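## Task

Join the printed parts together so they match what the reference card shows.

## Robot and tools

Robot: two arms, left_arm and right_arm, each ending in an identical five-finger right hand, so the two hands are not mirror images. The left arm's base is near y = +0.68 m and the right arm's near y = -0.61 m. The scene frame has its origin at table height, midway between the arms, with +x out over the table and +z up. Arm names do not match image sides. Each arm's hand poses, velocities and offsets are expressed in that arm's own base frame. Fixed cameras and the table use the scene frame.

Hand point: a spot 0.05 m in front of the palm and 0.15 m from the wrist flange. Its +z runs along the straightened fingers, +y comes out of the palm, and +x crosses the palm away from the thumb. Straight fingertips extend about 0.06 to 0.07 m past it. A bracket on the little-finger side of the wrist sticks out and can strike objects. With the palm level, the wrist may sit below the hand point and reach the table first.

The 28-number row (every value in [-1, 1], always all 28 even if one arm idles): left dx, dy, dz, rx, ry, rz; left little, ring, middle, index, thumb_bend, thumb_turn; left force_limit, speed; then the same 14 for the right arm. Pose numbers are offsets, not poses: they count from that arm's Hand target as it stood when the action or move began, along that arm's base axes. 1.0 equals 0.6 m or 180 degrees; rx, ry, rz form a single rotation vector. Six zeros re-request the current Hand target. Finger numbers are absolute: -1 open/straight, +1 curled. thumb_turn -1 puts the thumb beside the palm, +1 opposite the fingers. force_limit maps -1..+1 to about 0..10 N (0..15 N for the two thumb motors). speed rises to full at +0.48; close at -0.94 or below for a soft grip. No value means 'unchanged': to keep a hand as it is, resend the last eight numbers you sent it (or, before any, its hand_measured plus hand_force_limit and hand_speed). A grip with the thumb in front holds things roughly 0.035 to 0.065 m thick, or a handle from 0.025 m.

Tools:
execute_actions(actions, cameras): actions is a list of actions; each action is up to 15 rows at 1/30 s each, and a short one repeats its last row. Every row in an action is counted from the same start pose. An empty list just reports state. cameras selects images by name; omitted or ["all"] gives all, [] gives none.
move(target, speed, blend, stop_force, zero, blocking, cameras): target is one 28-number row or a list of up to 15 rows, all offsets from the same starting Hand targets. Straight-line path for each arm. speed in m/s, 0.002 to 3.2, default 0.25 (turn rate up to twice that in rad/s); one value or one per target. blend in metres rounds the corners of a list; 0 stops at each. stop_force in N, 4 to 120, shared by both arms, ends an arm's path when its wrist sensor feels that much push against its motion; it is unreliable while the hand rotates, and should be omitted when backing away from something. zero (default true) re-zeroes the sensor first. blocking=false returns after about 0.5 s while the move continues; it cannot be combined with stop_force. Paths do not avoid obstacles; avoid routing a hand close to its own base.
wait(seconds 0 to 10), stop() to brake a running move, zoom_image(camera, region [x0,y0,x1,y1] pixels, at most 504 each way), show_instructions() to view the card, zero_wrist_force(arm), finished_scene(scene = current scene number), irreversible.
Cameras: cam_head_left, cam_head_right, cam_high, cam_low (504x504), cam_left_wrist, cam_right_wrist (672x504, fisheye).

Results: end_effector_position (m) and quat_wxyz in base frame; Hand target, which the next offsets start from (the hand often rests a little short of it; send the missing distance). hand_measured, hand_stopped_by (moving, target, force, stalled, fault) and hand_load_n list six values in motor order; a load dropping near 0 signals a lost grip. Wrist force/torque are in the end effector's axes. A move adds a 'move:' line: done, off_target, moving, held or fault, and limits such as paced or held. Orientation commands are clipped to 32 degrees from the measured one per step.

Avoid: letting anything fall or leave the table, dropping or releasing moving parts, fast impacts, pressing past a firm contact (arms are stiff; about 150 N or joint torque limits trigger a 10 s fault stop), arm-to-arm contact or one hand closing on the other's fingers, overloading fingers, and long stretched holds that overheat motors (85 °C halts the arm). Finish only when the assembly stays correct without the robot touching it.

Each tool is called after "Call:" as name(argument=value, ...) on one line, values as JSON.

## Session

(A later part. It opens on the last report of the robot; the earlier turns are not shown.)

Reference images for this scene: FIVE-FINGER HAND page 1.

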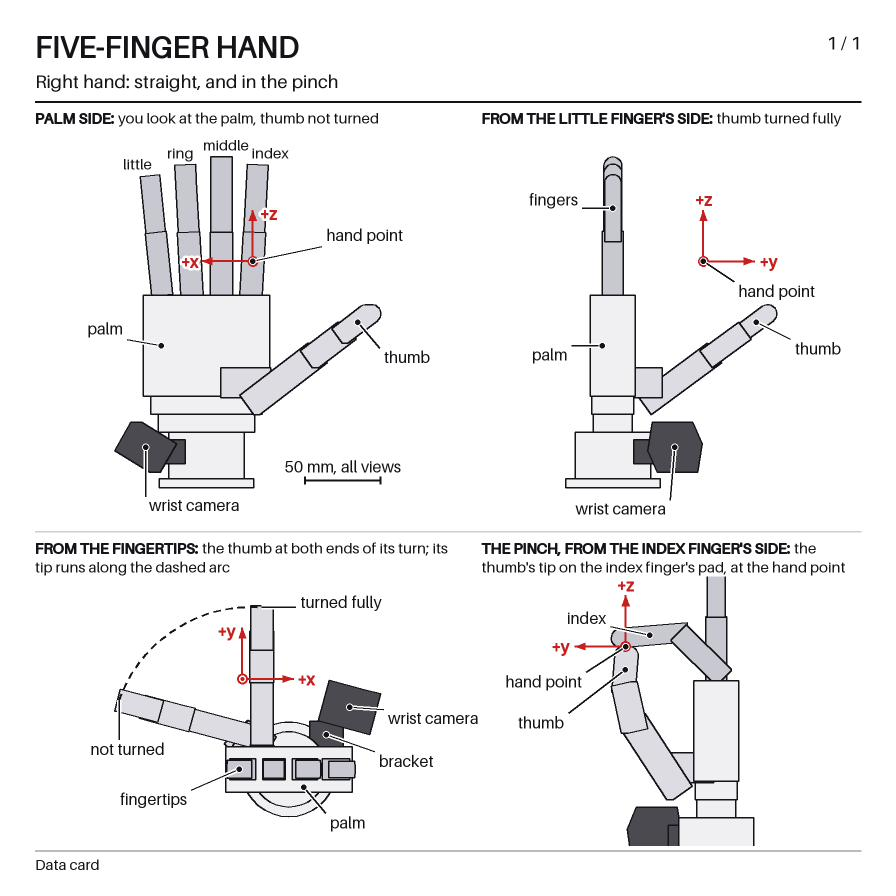

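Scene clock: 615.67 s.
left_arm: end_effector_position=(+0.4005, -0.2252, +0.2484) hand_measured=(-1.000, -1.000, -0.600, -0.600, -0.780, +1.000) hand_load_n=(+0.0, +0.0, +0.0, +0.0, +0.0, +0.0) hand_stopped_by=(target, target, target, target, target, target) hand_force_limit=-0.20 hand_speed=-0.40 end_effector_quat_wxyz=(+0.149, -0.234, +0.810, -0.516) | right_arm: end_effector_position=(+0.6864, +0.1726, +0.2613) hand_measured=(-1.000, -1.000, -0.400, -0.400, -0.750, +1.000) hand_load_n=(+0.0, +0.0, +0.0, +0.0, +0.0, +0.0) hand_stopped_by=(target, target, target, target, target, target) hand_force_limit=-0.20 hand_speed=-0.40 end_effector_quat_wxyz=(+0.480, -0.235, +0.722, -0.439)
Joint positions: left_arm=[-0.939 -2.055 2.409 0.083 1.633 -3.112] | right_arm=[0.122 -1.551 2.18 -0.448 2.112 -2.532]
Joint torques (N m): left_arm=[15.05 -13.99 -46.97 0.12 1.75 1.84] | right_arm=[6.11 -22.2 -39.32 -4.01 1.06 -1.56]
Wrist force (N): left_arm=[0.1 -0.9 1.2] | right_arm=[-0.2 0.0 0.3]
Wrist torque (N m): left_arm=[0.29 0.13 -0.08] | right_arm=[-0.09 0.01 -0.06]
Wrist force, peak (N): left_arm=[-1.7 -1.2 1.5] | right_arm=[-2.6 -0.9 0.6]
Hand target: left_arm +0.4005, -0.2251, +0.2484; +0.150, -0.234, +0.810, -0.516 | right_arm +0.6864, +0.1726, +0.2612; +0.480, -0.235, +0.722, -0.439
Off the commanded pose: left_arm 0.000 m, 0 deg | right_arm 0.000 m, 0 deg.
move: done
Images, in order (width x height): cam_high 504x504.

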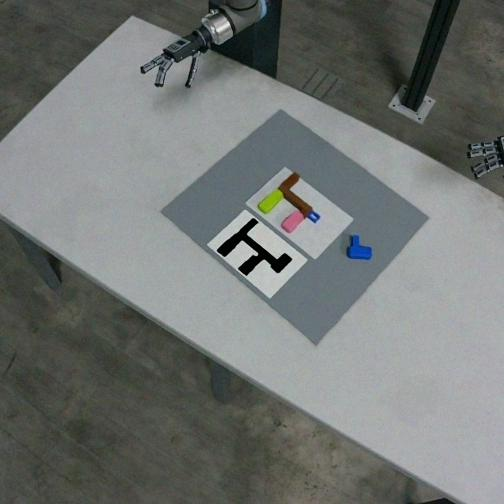

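Call:
move(target=[[0,0,0,0,0,0,-1,-1,-0.6,-0.6,-0.78,1,-0.2,-0.4,0.05,0.88,-0.05,-0.169,0.0855,0.336,-1,-1,-0.4,-0.4,-0.75,1,-0.2,-0.4]], speed=0.35, cameras=["cam_high","cam_right_wrist"])

Call:
zoom_image(camera="cam_high", region=[230, 150, 390, 280])

Scene clock: 628.47 s.
left_arm: end_effector_position=(+0.4005, -0.2251, +0.2484) hand_measured=(-1.000, -1.000, -0.600, -0.600, -0.780, +1.000) hand_load_n=(+0.0, +0.0, +0.0, +0.0, +0.0, +0.0) hand_stopped_by=(target, target, target, target, target, target) hand_force_limit=-0.20 hand_speed=-0.40 end_effector_quat_wxyz=(+0.150, -0.234, +0.810, -0.516) | right_arm: end_effector_position=(+0.7163, +0.7006, +0.2311) hand_measured=(-1.000, -1.000, -0.400, -0.400, -0.750, +1.000) hand_load_n=(+0.0, +0.0, +0.0, +0.0, +0.0, +0.0) hand_stopped_by=(target, target, target, target, target, target) hand_force_limit=-0.20 hand_speed=-0.40 end_effector_quat_wxyz=(-0.462, +0.726, -0.429, +0.273)
Joint positions: left_arm=[-0.939 -2.055 2.409 0.083 1.633 -3.112] | right_arm=[0.587 -1.083 1.468 0.053 1.646 -3.107]
Joint torques (N m): left_arm=[15.93 -21.05 -51.05 3.39 -2.7 2.09] | right_arm=[-2.79 -66.09 -53.34 1.16 0.56 -1.06]
Wrist force (N): left_arm=[0.3 -1.0 1.2] | right_arm=[0.8 0.1 -0.6]
Wrist torque (N m): left_arm=[0.27 0.11 -0.07] | right_arm=[0.05 -0.17 0.01]
Wrist force, peak (N): left_arm=[0.3 -1.5 1.5] | right_arm=[1.6 -0.7 1.2]
Hand target: left_arm +0.4005, -0.2251, +0.2484; +0.150, -0.234, +0.810, -0.516 | right_arm +0.7164, +0.7006, +0.2312; -0.462, +0.726, -0.429, +0.273
Off the commanded pose: left_arm 0.000 m, 0 deg | right_arm 0.000 m, 0 deg.
move: done
camera_calibration:
cam_right_wrist: T_world_to_cam=[[-0.236179, -0.415825, -0.878242, 0.662732], [-0.882375, 0.47032, 0.0146063, 0.299619], [0.406981, 0.778389, -0.477993, -0.608211], [0, 0, 0, 1]] pos_world=[0.66843, 0.608088, 0.286943]
Images, in order (width x height): cam_high 504x504, cam_right_wrist 672x504.

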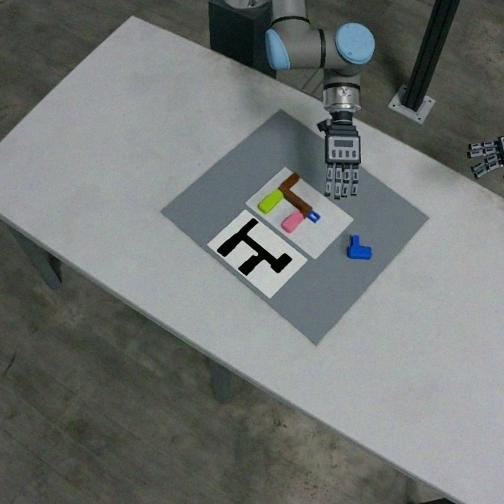

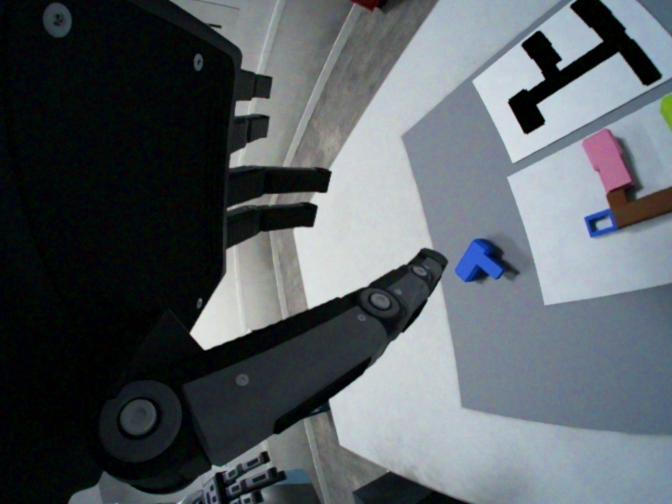

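Scaled by 3.150 from the camera's 504x504 image, which has a finer 720x720 frame.

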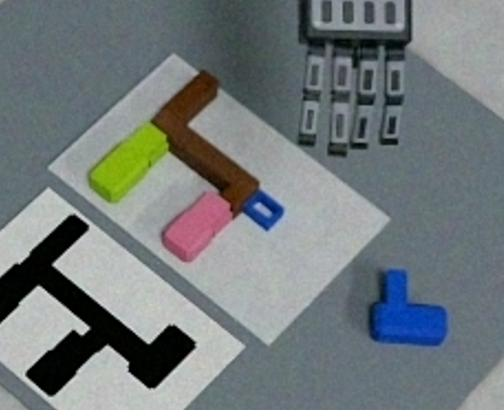

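Call:
move(target=[[0,0,0,0,0,0,-1,-1,-0.6,-0.6,-0.78,1,-0.2,-0.4,0.0227,0.12,-0.185,0,0,0,-1,-1,-0.4,-0.4,-0.75,1,-0.2,-0.4]], speed=0.25, cameras=["cam_right_wrist"])

Call:
zoom_image(camera="cam_right_wrist", region=[420, 100, 620, 300])

Scene clock: 641.23 s.
left_arm: end_effector_position=(+0.4005, -0.2251, +0.2484) hand_measured=(-1.000, -1.000, -0.600, -0.600, -0.780, +1.000) hand_load_n=(+0.0, +0.0, +0.0, +0.0, +0.0, +0.0) hand_stopped_by=(target, target, target, target, target, target) hand_force_limit=-0.20 hand_speed=-0.40 end_effector_quat_wxyz=(+0.150, -0.234, +0.810, -0.516) | right_arm: end_effector_position=(+0.7300, +0.7727, +0.1204) hand_measured=(-1.000, -1.000, -0.400, -0.400, -0.750, +1.000) hand_load_n=(+0.0, +0.0, +0.0, +0.0, +0.0, +0.0) hand_stopped_by=(target, target, target, target, target, target) hand_force_limit=-0.20 hand_speed=-0.40 end_effector_quat_wxyz=(-0.463, +0.726, -0.429, +0.273)
Joint positions: left_arm=[-0.939 -2.055 2.409 0.083 1.633 -3.112] | right_arm=[0.65 -0.91 1.398 -0.047 1.703 -3.08]
Joint torques (N m): left_arm=[16.24 -20.39 -50.97 3.31 -2.67 2.57] | right_arm=[-8.14 -75.16 -26.39 1.67 -3.2 -2.54]
Wrist force (N): left_arm=[0.2 -1.2 1.1] | right_arm=[0.7 0.1 -0.3]
Wrist torque (N m): left_arm=[0.24 0.11 -0.08] | right_arm=[0.04 -0.17 0.10]
Wrist force, peak (N): left_arm=[0.2 -1.5 1.4] | right_arm=[1.9 -1.9 -2.2]
Hand target: left_arm +0.4005, -0.2251, +0.2484; +0.150, -0.234, +0.810, -0.516 | right_arm +0.7300, +0.7726, +0.1202; -0.462, +0.726, -0.429, +0.273
Off the commanded pose: left_arm 0.000 m, 0 deg | right_arm 0.000 m, 0 deg.
move: done
camera_calibration:
cam_right_wrist: T_world_to_cam=[[-0.235979, -0.415692, -0.878359, 0.598475], [-0.882387, 0.470301, 0.0144873, 0.279411], [0.40707, 0.778471, -0.477782, -0.723102], [0, 0, 0, 1]] pos_world=[0.68213, 0.680288, 0.176142]
Images, in order (width x height): cam_right_wrist 672x504.

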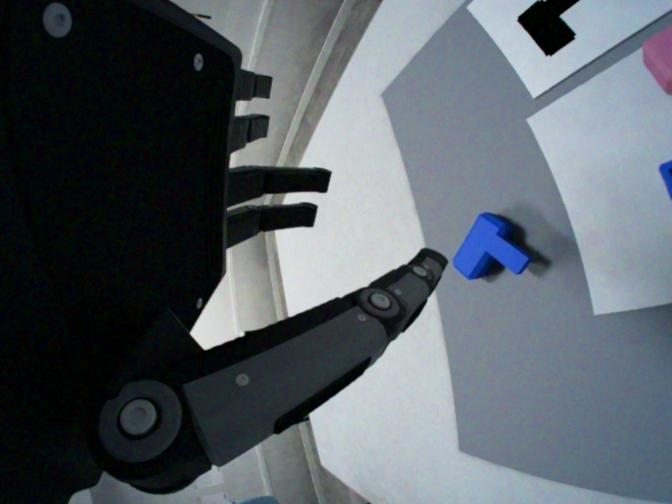

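Scaled by 2.520 from the camera's 672x504 image, which has a finer 960x720 frame.

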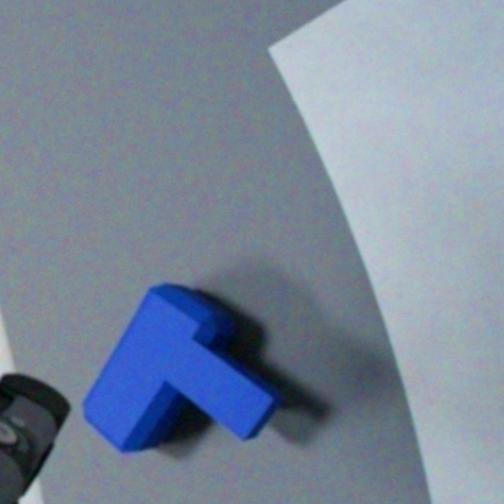

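Call:
move(target=[[0,0,0,0,0,0,-1,-1,-0.6,-0.6,-0.78,1,-0.2,-0.4,-0.0125,0.0707,-0.12,0,0,-0.011,-1,-1,-0.4,-0.4,-0.75,1,-0.2,-0.4],[0,0,0,0,0,0,-1,-1,-0.6,-0.6,-0.78,1,-0.2,-0.4,-0.0125,0.0707,-0.266,0,0,-0.011,-1,-1,-0.4,-0.4,-0.75,1,-0.2,-0.4]], speed=[0.15,0.05], stop_force=6, cameras=["cam_right_wrist","cam_high"])

Call:
zoom_image(camera="cam_right_wrist", region=[290, 60, 550, 300])

Scene clock: 693.50 s.
left_arm: end_effector_position=(+0.4005, -0.2251, +0.2484) hand_measured=(-1.000, -1.000, -0.600, -0.600, -0.780, +1.000) hand_load_n=(+0.0, +0.0, +0.0, +0.0, +0.0, +0.0) hand_stopped_by=(target, target, target, target, target, target) hand_force_limit=-0.20 hand_speed=-0.40 end_effector_quat_wxyz=(+0.150, -0.234, +0.810, -0.516) | right_arm: end_effector_position=(+0.7225, +0.8150, -0.0394) hand_measured=(-1.000, -1.000, -0.400, -0.400, -0.750, +1.000) hand_load_n=(+0.0, -0.5, +0.0, +0.0, +0.0, +0.0) hand_stopped_by=(target, target, target, target, target, target) hand_force_limit=-0.20 hand_speed=-0.40 end_effector_quat_wxyz=(-0.458, +0.719, -0.441, +0.281)
Joint positions: left_arm=[-0.939 -2.055 2.409 0.083 1.633 -3.112] | right_arm=[0.704 -0.722 1.379 -0.21 1.783 -3.042]
Joint torques (N m): left_arm=[14.04 -21.26 -50.94 3.44 -2.8 2.68] | right_arm=[-10.39 -107.57 -51.17 3.11 -2.95 -2.68]
Wrist force (N): left_arm=[0.0 -1.0 1.3] | right_arm=[1.2 0.0 0.4]
Wrist torque (N m): left_arm=[0.27 0.14 -0.09] | right_arm=[-0.02 -0.25 0.15]
Wrist force, peak (N): left_arm=[0.0 -1.5 1.4] | right_arm=[2.0 -0.8 -1.0]
Hand target: left_arm +0.4005, -0.2251, +0.2484; +0.150, -0.234, +0.810, -0.516 | right_arm +0.7225, +0.8151, -0.0394; -0.458, +0.719, -0.441, +0.281
Off the commanded pose: left_arm 0.000 m, 0 deg | right_arm 0.000 m, 0 deg.
move: done
camera_calibration:
cam_right_wrist: T_world_to_cam=[[-0.250358, -0.407557, -0.87819, 0.477675], [-0.865645, 0.500447, 0.0145301, 0.218574], [0.433566, 0.763839, -0.47809, -0.836601], [0, 0, 0, 1]] pos_world=[0.671519, 0.724323, 0.0163431]
Images, in order (width x height): cam_high 504x504, cam_right_wrist 672x504.

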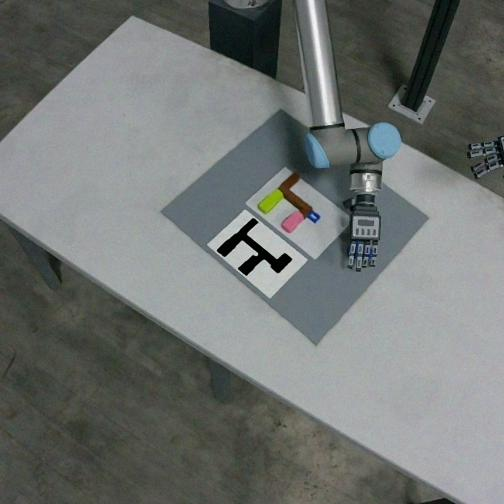

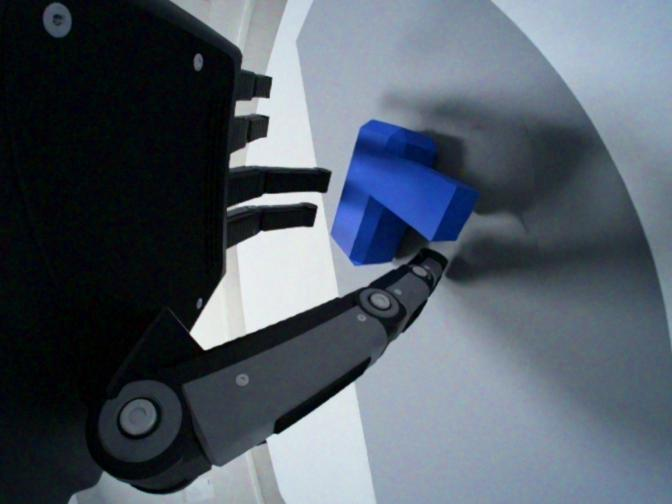

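Scaled by 1.938 from the camera's 672x504 image, which has a finer 960x720 frame.

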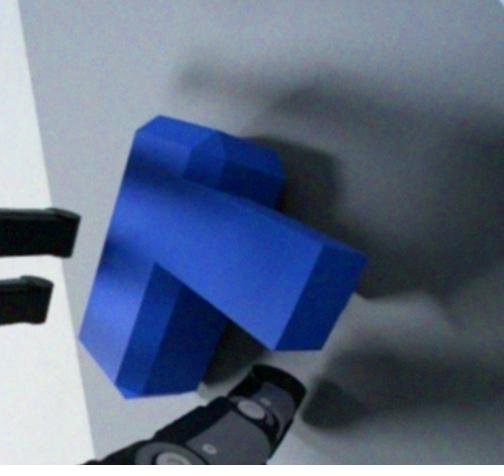

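Call:
move(target=[[0,0,0,0,0,0,-1,-1,-0.6,-0.6,-0.78,1,-0.2,-0.4,0,0,0,0,0,0,-1,-1,0.3,0.3,0.2,1,-0.15,-0.85]], cameras=["cam_right_wrist"])

Call:
zoom_image(camera="cam_right_wrist", region=[290, 60, 550, 300])

Scene clock: 707.77 s.
left_arm: end_effector_position=(+0.4005, -0.2251, +0.2484) hand_measured=(-1.000, -1.000, -0.600, -0.600, -0.780, +1.000) hand_load_n=(+0.0, +0.0, +0.0, +0.0, +0.0, +0.0) hand_stopped_by=(target, target, target, target, target, target) hand_force_limit=-0.20 hand_speed=-0.40 end_effector_quat_wxyz=(+0.150, -0.234, +0.810, -0.516) | right_arm: end_effector_position=(+0.7225, +0.8151, -0.0394) hand_measured=(-1.000, -1.000, +0.014, +0.042, -0.534, +1.000) hand_load_n=(+0.0, +0.0, +3.5, +6.5, +9.5, +1.0) hand_stopped_by=(target, target, force, force, force, target) hand_force_limit=-0.15 hand_speed=-0.85 end_effector_quat_wxyz=(-0.458, +0.719, -0.441, +0.281)
Joint positions: left_arm=[-0.939 -2.055 2.409 0.083 1.633 -3.112] | right_arm=[0.704 -0.722 1.379 -0.21 1.783 -3.042]
Joint torques (N m): left_arm=[14.36 -20.69 -51.02 3.04 -2.66 2.62] | right_arm=[-7.04 -100.69 -46.56 2.89 -2.55 -1.78]
Wrist force (N): left_arm=[0.2 -1.2 1.1] | right_arm=[0.5 -2.0 -1.0]
Wrist torque (N m): left_arm=[0.23 0.12 -0.09] | right_arm=[-0.06 -0.19 0.10]
Wrist force, peak (N): left_arm=[-0.2 -1.3 1.6] | right_arm=[0.6 -3.0 -0.7]
Hand target: left_arm +0.4005, -0.2251, +0.2484; +0.150, -0.234, +0.810, -0.516 | right_arm +0.7225, +0.8151, -0.0394; -0.458, +0.719, -0.441, +0.281
Off the commanded pose: left_arm 0.000 m, 0 deg | right_arm 0.000 m, 0 deg.
move: done
camera_calibration:
cam_right_wrist: T_world_to_cam=[[-0.250289, -0.40744, -0.878264, 0.477633], [-0.86563, 0.500473, 0.0145122, 0.218545], [0.433635, 0.763885, -0.477955, -0.836635], [0, 0, 0, 1]] pos_world=[0.671519, 0.724323, 0.0164426]
Images, in order (width x height): cam_right_wrist 672x504.

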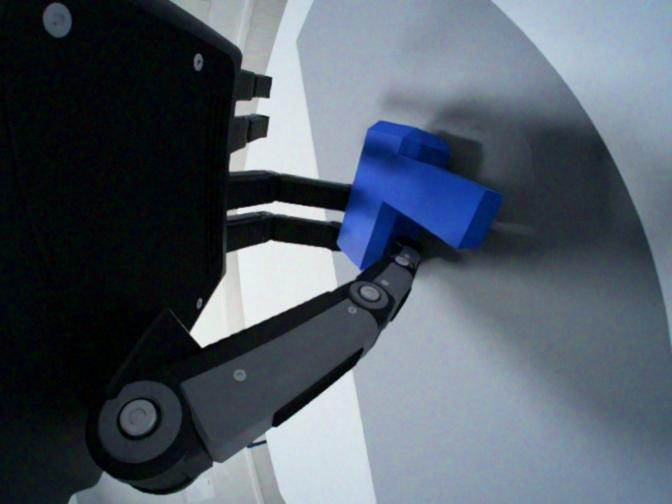

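Scaled by 1.938 from the camera's 672x504 image, which has a finer 960x720 frame.

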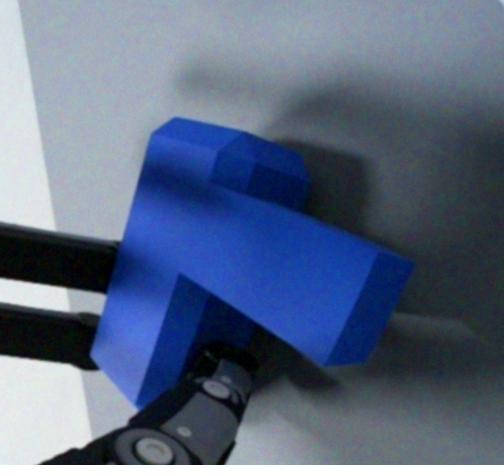

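Call:
move(target=[[0,0,0,0,0,0,-1,-1,-0.6,-0.6,-0.78,1,-0.2,-0.4,0,0,0.232,0,0,0,-1,-1,0.3,0.3,0.2,1,-0.15,-0.85],[0,0,0,0,0,0,-1,-1,-0.6,-0.6,-0.78,1,-0.2,-0.4,-0.0747,-0.236,0.232,0,0,0.257,-1,-1,0.3,0.3,0.2,1,-0.15,-0.85],[0,0,0,0,0,0,-1,-1,-0.6,-0.6,-0.78,1,-0.2,-0.4,-0.0747,-0.236,0.0657,0,0,0.257,-1,-1,0.3,0.3,0.2,1,-0.15,-0.85]], speed=[0.15,0.25,0.12], blend=[0.03,0.03,0], cameras=["cam_right_wrist","cam_low","cam_high"])

Call:
zoom_image(camera="cam_low", region=[160, 290, 280, 390])

Call:
zoom_image(camera="cam_right_wrist", region=[290, 60, 550, 300])

Call:
zoom_image(camera="cam_high", region=[230, 130, 390, 260])

Scene clock: 774.70 s.
left_arm: end_effector_position=(+0.4005, -0.2251, +0.2484) hand_measured=(-1.000, -1.000, -0.600, -0.600, -0.780, +1.000) hand_load_n=(+0.0, +0.0, +0.0, +0.0, +0.0, +0.0) hand_stopped_by=(target, target, target, target, target, target) hand_force_limit=-0.20 hand_speed=-0.40 end_effector_quat_wxyz=(+0.150, -0.234, +0.810, -0.516) | right_arm: end_effector_position=(+0.6775, +0.6734, -0.0002) hand_measured=(-1.000, -1.000, +0.014, +0.042, -0.534, +1.000) hand_load_n=(+0.0, +0.0, +4.0, +5.5, +10.0, +0.5) hand_stopped_by=(target, target, force, force, force, target) hand_force_limit=-0.15 hand_speed=-0.85 end_effector_quat_wxyz=(-0.531, +0.834, -0.123, +0.079)
Joint positions: left_arm=[-0.939 -2.055 2.409 0.083 1.633 -3.112] | right_arm=[0.395 -0.841 1.552 -0.078 0.796 -3.617]
Joint torques (N m): left_arm=[13.94 -19.35 -51.17 3.11 -2.33 2.75] | right_arm=[13.88 -96.66 -46.82 3.71 -1.68 1.97]
Wrist force (N): left_arm=[0.2 -1.3 1.1] | right_arm=[0.3 -0.2 -0.3]
Wrist torque (N m): left_arm=[0.23 0.11 -0.08] | right_arm=[-0.03 -0.08 -0.02]
Wrist force, peak (N): left_arm=[0.1 -1.4 1.5] | right_arm=[0.6 -2.6 -1.1]
Hand target: left_arm +0.4005, -0.2251, +0.2484; +0.150, -0.234, +0.810, -0.516 | right_arm +0.6777, +0.6735, +0.0000; -0.531, +0.834, -0.123, +0.079
Off the commanded pose: left_arm 0.000 m, 0 deg | right_arm 0.000 m, 0 deg.
move: done
camera_calibration:
cam_right_wrist: T_world_to_cam=[[0.121141, -0.462732, -0.878182, 0.228642], [-0.960064, -0.279391, 0.014781, 0.839077], [-0.252196, 0.84132, -0.478098, -0.27765], [0, 0, 0, 1]] pos_world=[0.707848, 0.573823, 0.0556429]
Images, in order (width x height): cam_high 504x504, cam_low 504x504, cam_right_wrist 672x504.

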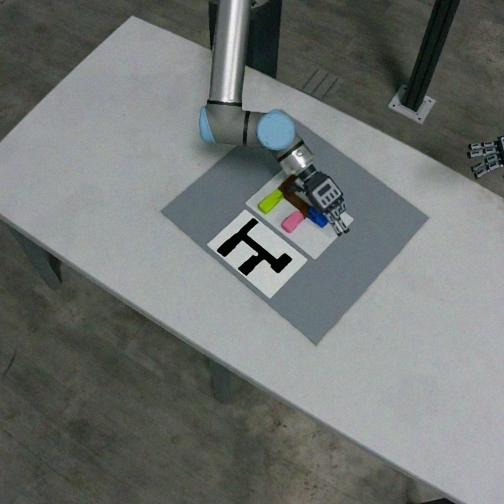

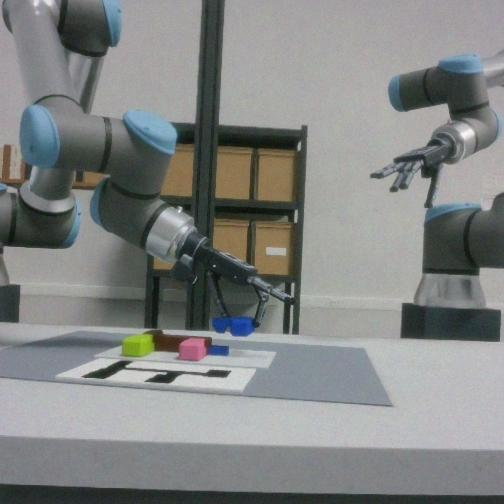

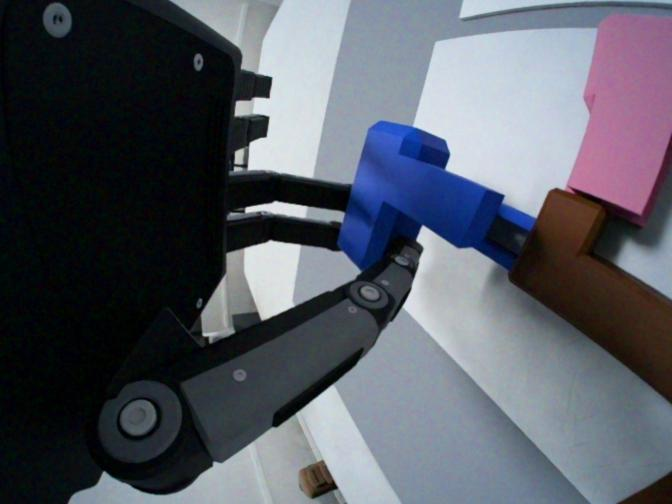

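Scaled by 4.200 from the camera's 504x504 image, which has a finer 720x720 frame.

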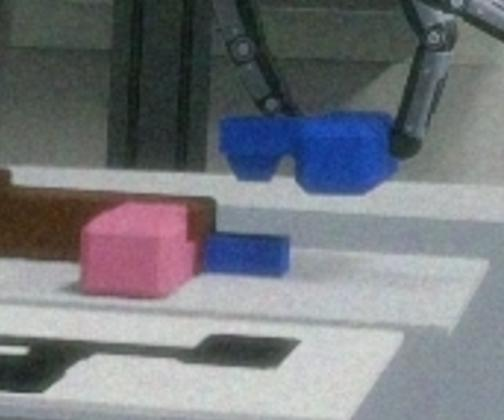

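Scaled by 1.938 from the camera's 672x504 image, which has a finer 960x720 frame.

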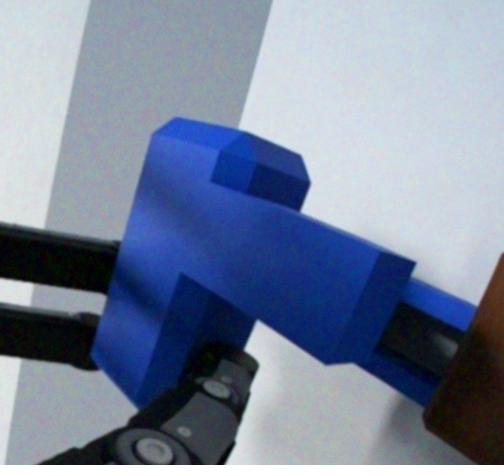

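Scaled by 3.150 from the camera's 504x504 image, which has a finer 720x720 frame.

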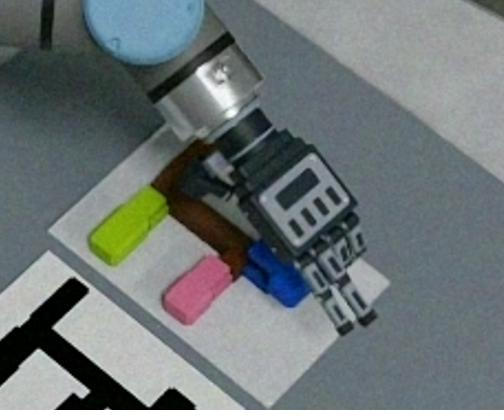

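Call:
move(target=[[0,0,0,0,0,0,-1,-1,-0.6,-0.6,-0.78,1,-0.2,-0.4,-0.0112,0.0033,-0.0258,0,0,0,-1,-1,0.3,0.3,0.2,1,-0.15,-0.85]], speed=0.05, stop_force=5, cameras=["cam_right_wrist","cam_low","cam_high"])

Call:
zoom_image(camera="cam_low", region=[160, 310, 260, 390])

Call:
zoom_image(camera="cam_right_wrist", region=[290, 60, 550, 300])

Call:
zoom_image(camera="cam_high", region=[270, 160, 360, 250])

Scene clock: 808.00 s.
left_arm: end_effector_position=(+0.4005, -0.2251, +0.2484) hand_measured=(-1.000, -1.000, -0.600, -0.600, -0.780, +1.000) hand_load_n=(+0.0, +0.0, +0.0, +0.0, +0.0, +0.0) hand_stopped_by=(target, target, target, target, target, target) hand_force_limit=-0.20 hand_speed=-0.40 end_effector_quat_wxyz=(+0.150, -0.234, +0.810, -0.516) | right_arm: end_effector_position=(+0.6710, +0.6754, -0.0155) hand_measured=(-1.000, -1.000, +0.014, +0.042, -0.534, +1.000) hand_load_n=(+0.0, +0.0, +3.5, +5.5, +10.0, +0.5) hand_stopped_by=(target, target, force, force, force, target) hand_force_limit=-0.15 hand_speed=-0.85 end_effector_quat_wxyz=(-0.531, +0.834, -0.123, +0.079)
Joint positions: left_arm=[-0.939 -2.055 2.409 0.083 1.633 -3.112] | right_arm=[0.401 -0.83 1.567 -0.106 0.8 -3.612]
Joint torques (N m): left_arm=[14.08 -20.32 -50.99 3.17 -2.33 2.32] | right_arm=[-12.94 -98.43 -46.73 3.97 -4.09 -1.25]
Wrist force (N): left_arm=[0.2 -1.1 1.0] | right_arm=[0.1 0.0 -0.1]
Wrist torque (N m): left_arm=[0.27 0.12 -0.07] | right_arm=[0.00 -0.06 -0.04]
Wrist force, peak (N): left_arm=[0.0 -1.5 1.5] | right_arm=[0.5 -0.6 -0.5]
Hand target: left_arm +0.4005, -0.2251, +0.2484; +0.150, -0.234, +0.810, -0.516 | right_arm +0.6710, +0.6754, -0.0155; -0.531, +0.834, -0.123, +0.079
Off the commanded pose: left_arm 0.000 m, 0 deg | right_arm 0.000 m, 0 deg.
move: done
camera_calibration:
cam_right_wrist: T_world_to_cam=[[0.121301, -0.462655, -0.878201, 0.216774], [-0.960073, -0.27937, 0.0145682, 0.833529], [-0.252083, 0.84137, -0.47807, -0.288421], [0, 0, 0, 1]] pos_world=[0.701248, 0.575823, 0.040343]
Images, in order (width x height): cam_high 504x504, cam_low 504x504, cam_right_wrist 672x504.

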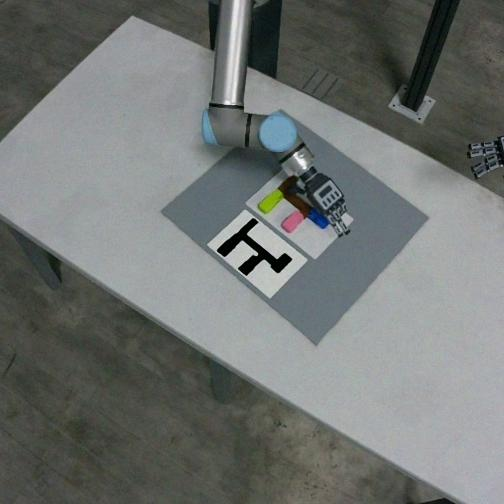

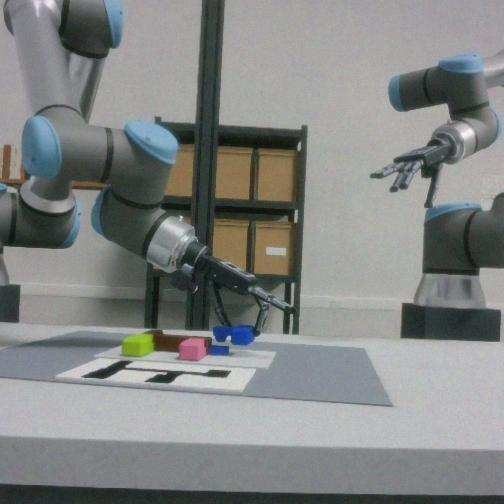

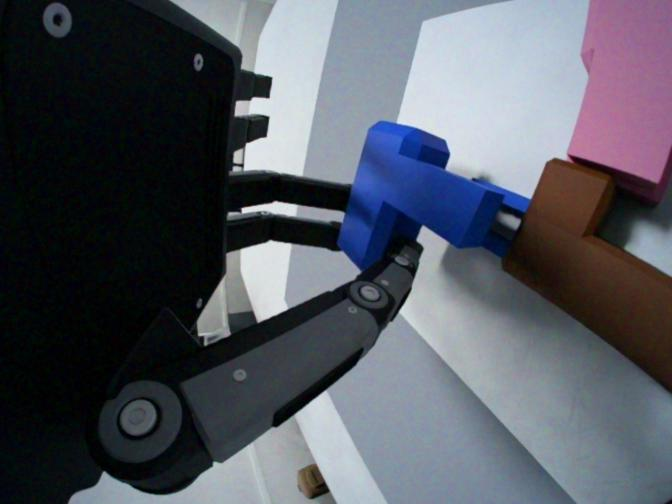

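Scaled by 5.040 from the camera's 504x504 image, which has a finer 720x720 frame.

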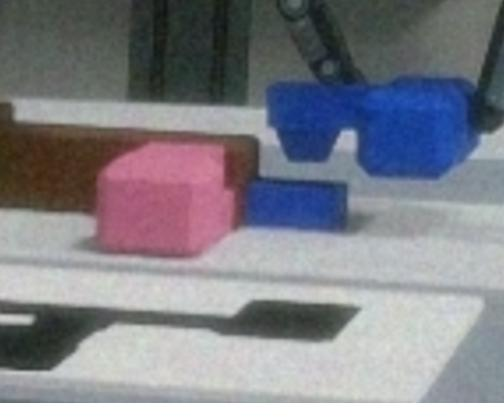

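Scaled by 1.938 from the camera's 672x504 image, which has a finer 960x720 frame.

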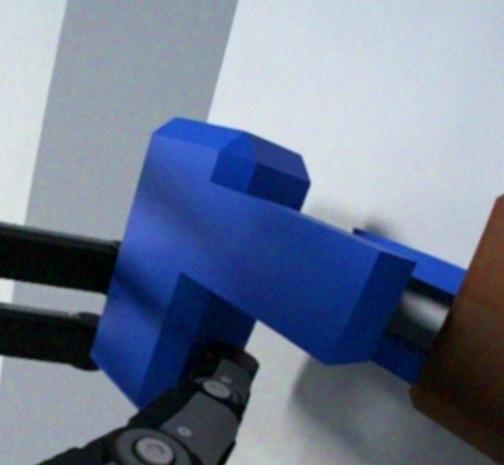

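Scaled by 5.600 from the camera's 504x504 image, which has a finer 720x720 frame.

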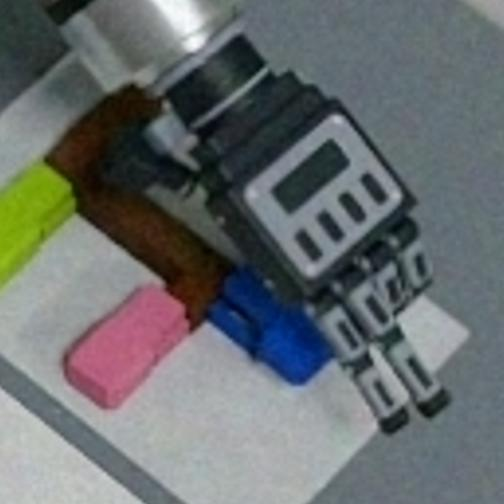

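Call:
move(target=[[0,0,0,0,0,0,-1,-1,-0.6,-0.6,-0.78,1,-0.2,-0.4,-0.002,-0.002,-0.034,0,0,0,-1,-1,0.3,0.3,0.2,1,-0.15,-0.85]], speed=0.02, stop_force=4, cameras=["cam_right_wrist","cam_low","cam_high"])

Call:
zoom_image(camera="cam_low", region=[160, 310, 260, 390])

Call:
zoom_image(camera="cam_right_wrist", region=[290, 60, 550, 300])

Scene clock: 834.30 s.
left_arm: end_effector_position=(+0.4005, -0.2251, +0.2484) hand_measured=(-1.000, -1.000, -0.600, -0.600, -0.780, +1.000) hand_load_n=(+0.0, +0.0, +0.0, +0.0, +0.0, +0.0) hand_stopped_by=(target, target, target, target, target, target) hand_force_limit=-0.20 hand_speed=-0.40 end_effector_quat_wxyz=(+0.150, -0.234, +0.810, -0.516) | right_arm: end_effector_position=(+0.6697, +0.6742, -0.0357) hand_measured=(-1.000, -1.000, +0.014, +0.042, -0.534, +1.000) hand_load_n=(+0.0, +0.0, +4.0, +7.5, +8.0, +1.0) hand_stopped_by=(target, target, force, force, force, target) hand_force_limit=-0.15 hand_speed=-0.85 end_effector_quat_wxyz=(-0.531, +0.834, -0.123, +0.079)
Joint positions: left_arm=[-0.939 -2.055 2.409 0.083 1.633 -3.112] | right_arm=[0.4 -0.809 1.574 -0.134 0.8 -3.613]
Joint torques (N m): left_arm=[11.97 -20.52 -50.58 3.15 -2.39 2.33] | right_arm=[-4.33 -97.29 -40.71 4.34 -1.81 -1.97]
Wrist force (N): left_arm=[-0.1 -0.9 1.4] | right_arm=[-0.7 -2.6 -0.6]
Wrist torque (N m): left_arm=[0.27 0.15 -0.09] | right_arm=[-0.09 -0.02 0.06]
Wrist force, peak (N): left_arm=[0.2 -1.3 1.6] | right_arm=[0.9 -7.6 -4.4]
Hand target: left_arm +0.4005, -0.2251, +0.2484; +0.150, -0.234, +0.810, -0.516 | right_arm +0.6698, +0.6742, -0.0357; -0.531, +0.834, -0.123, +0.079
Off the commanded pose: left_arm 0.000 m, 0 deg | right_arm 0.000 m, 0 deg.
move: contact (right_arm)
camera_calibration:
cam_right_wrist: T_world_to_cam=[[0.121276, -0.462571, -0.878248, 0.198507], [-0.960049, -0.279452, 0.0146149, 0.832367], [-0.252188, 0.841389, -0.477981, -0.297357], [0, 0, 0, 1]] pos_world=[0.700048, 0.574623, 0.0200426]
Images, in order (width x height): cam_high 504x504, cam_low 504x504, cam_right_wrist 672x504.

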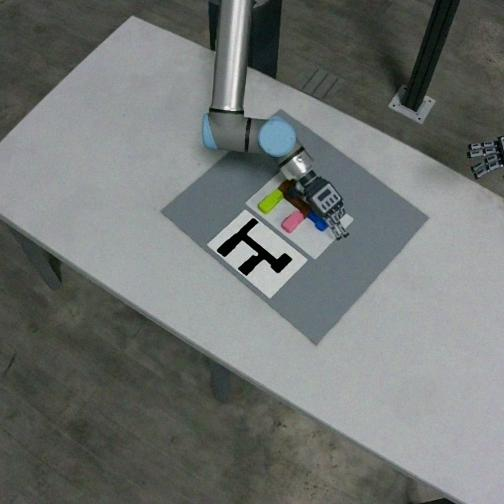

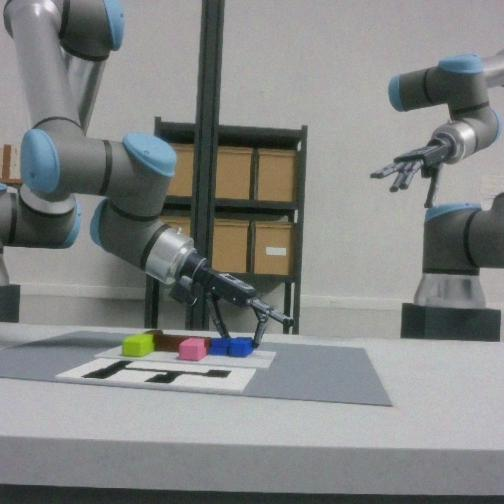

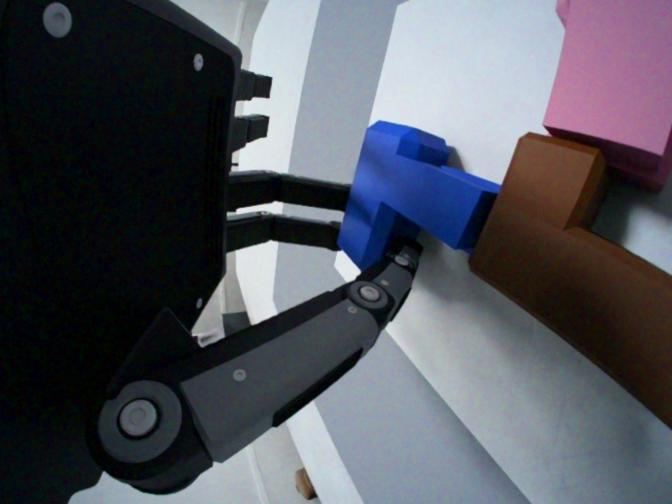

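Scaled by 5.040 from the camera's 504x504 image, which has a finer 720x720 frame.

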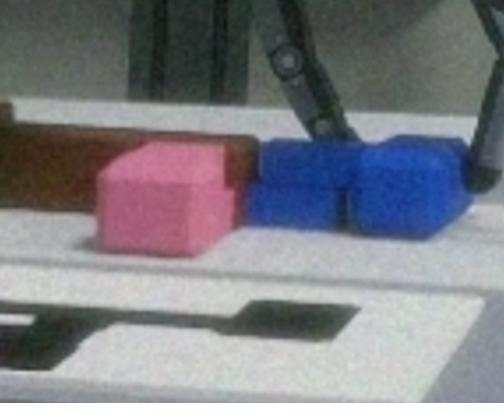

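Scaled by 1.938 from the camera's 672x504 image, which has a finer 960x720 frame.

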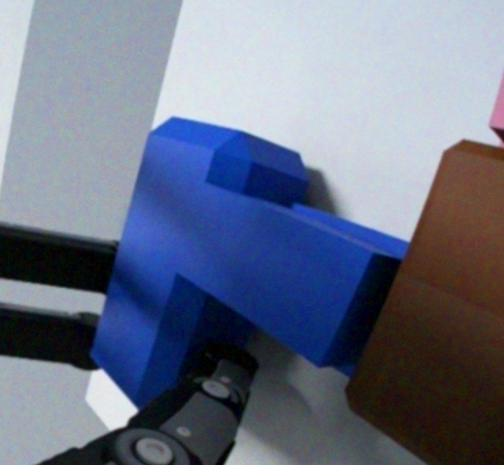

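Seated in. Release and retreat up (hand tilted, back along +z only).

Call:
move(target=[[0,0,0,0,0,0,-1,-1,-0.6,-0.6,-0.78,1,-0.2,-0.4,0,0,0.003,0,0,0,-1,-1,-0.3,-0.3,-0.69,1,-0.2,-0.7],[0,0,0,0,0,0,-1,-1,-0.6,-0.6,-0.78,1,-0.2,-0.4,0,0,0.003,0,0,0,-1,-1,-0.6,-0.6,-0.78,1,-0.2,-0.4],[0,0,0,0,0,0,-1,-1,-0.6,-0.6,-0.78,1,-0.2,-0.4,0,0,0.25,0,0,0,-1,-1,-0.6,-0.6,-0.78,1,-0.2,-0.4],[0,0,0,0,0,0,-1,-1,-0.6,-0.6,-0.78,1,-0.2,-0.4,-0.1,-0.7,0.35,0,0,0,-1,-1,-0.6,-0.6,-0.78,1,-0.2,-0.4]], speed=[0.14,0.14,0.14,0.35], cameras=["cam_low","cam_high","cam_head_left"])

Call:
zoom_image(camera="cam_low", region=[110, 310, 270, 390])

Call:
zoom_image(camera="cam_high", region=[220, 160, 350, 280])

Scene clock: 856.07 s.
left_arm: end_effector_position=(+0.4005, -0.2251, +0.2484) hand_measured=(-1.000, -1.000, -0.600, -0.600, -0.780, +1.000) hand_load_n=(-0.5, +0.0, +0.0, +0.0, +0.0, +0.0) hand_stopped_by=(target, target, target, target, target, target) hand_force_limit=-0.20 hand_speed=-0.40 end_effector_quat_wxyz=(+0.150, -0.234, +0.810, -0.516) | right_arm: end_effector_position=(+0.6098, +0.2543, +0.1742) hand_measured=(-1.000, -1.000, -0.600, -0.600, -0.780, +1.000) hand_load_n=(+0.0, +0.0, +0.0, +0.0, +0.0, +0.0) hand_stopped_by=(target, target, target, target, target, target) hand_force_limit=-0.20 hand_speed=-0.40 end_effector_quat_wxyz=(-0.531, +0.834, -0.123, +0.079)
Joint positions: left_arm=[-0.939 -2.055 2.409 0.083 1.633 -3.112] | right_arm=[-0.24 -1.154 1.894 0.717 0.44 -4.587]
Joint torques (N m): left_arm=[12.04 -20.32 -51.1 2.83 -2.05 2.43] | right_arm=[-12.72 -72.23 -40.55 5.86 2.01 -2.11]
Wrist force (N): left_arm=[0.1 -1.2 1.1] | right_arm=[0.3 -0.2 -0.6]
Wrist torque (N m): left_arm=[0.24 0.13 -0.08] | right_arm=[-0.04 -0.06 0.06]
Wrist force, peak (N): left_arm=[0.2 -1.3 1.6] | right_arm=[0.6 0.7 -3.3]
Hand target: left_arm +0.4005, -0.2251, +0.2484; +0.150, -0.234, +0.810, -0.516 | right_arm +0.6098, +0.2542, +0.1743; -0.531, +0.834, -0.123, +0.079
Off the commanded pose: left_arm 0.000 m, 0 deg | right_arm 0.000 m, 0 deg.
move: done
Images, in order (width x height): cam_head_left 504x504, cam_high 504x504, cam_low 504x504.

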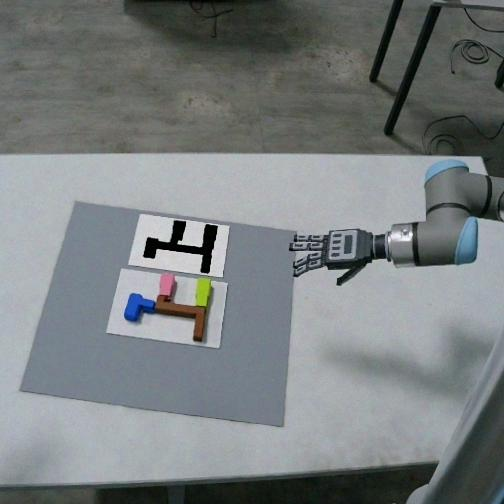

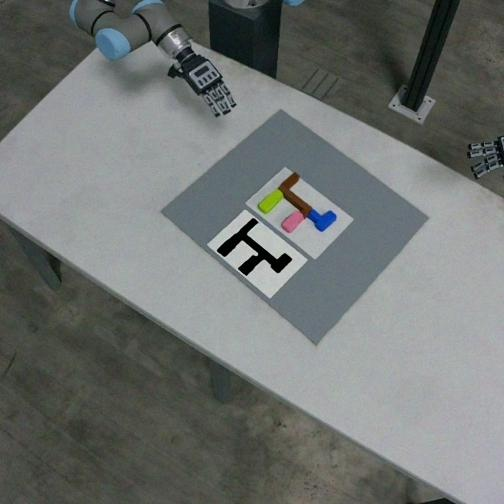

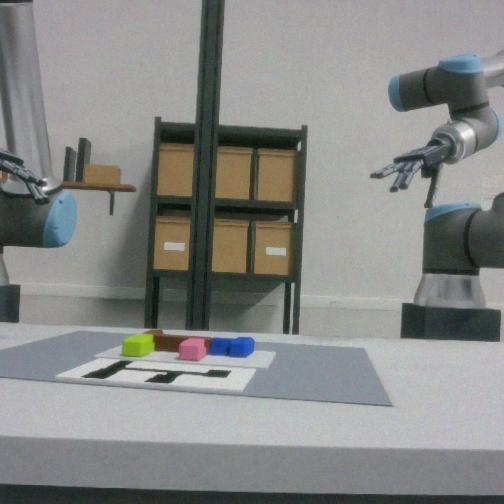

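Scaled by 3.150 from the camera's 504x504 image, which has a finer 720x720 frame.

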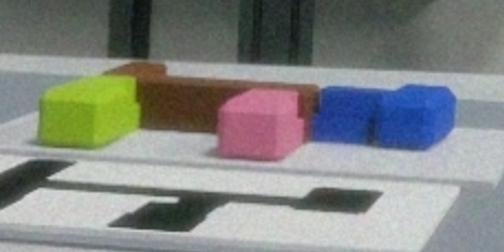

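Scaled by 3.877 from the camera's 504x504 image, which has a finer 720x720 frame.

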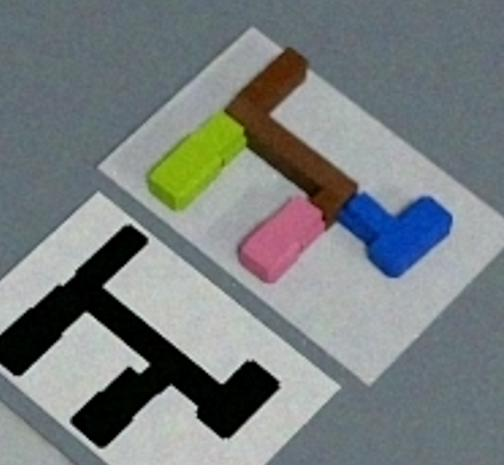

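Call:
finished_scene(scene=2)

The scene is finished: the task was done.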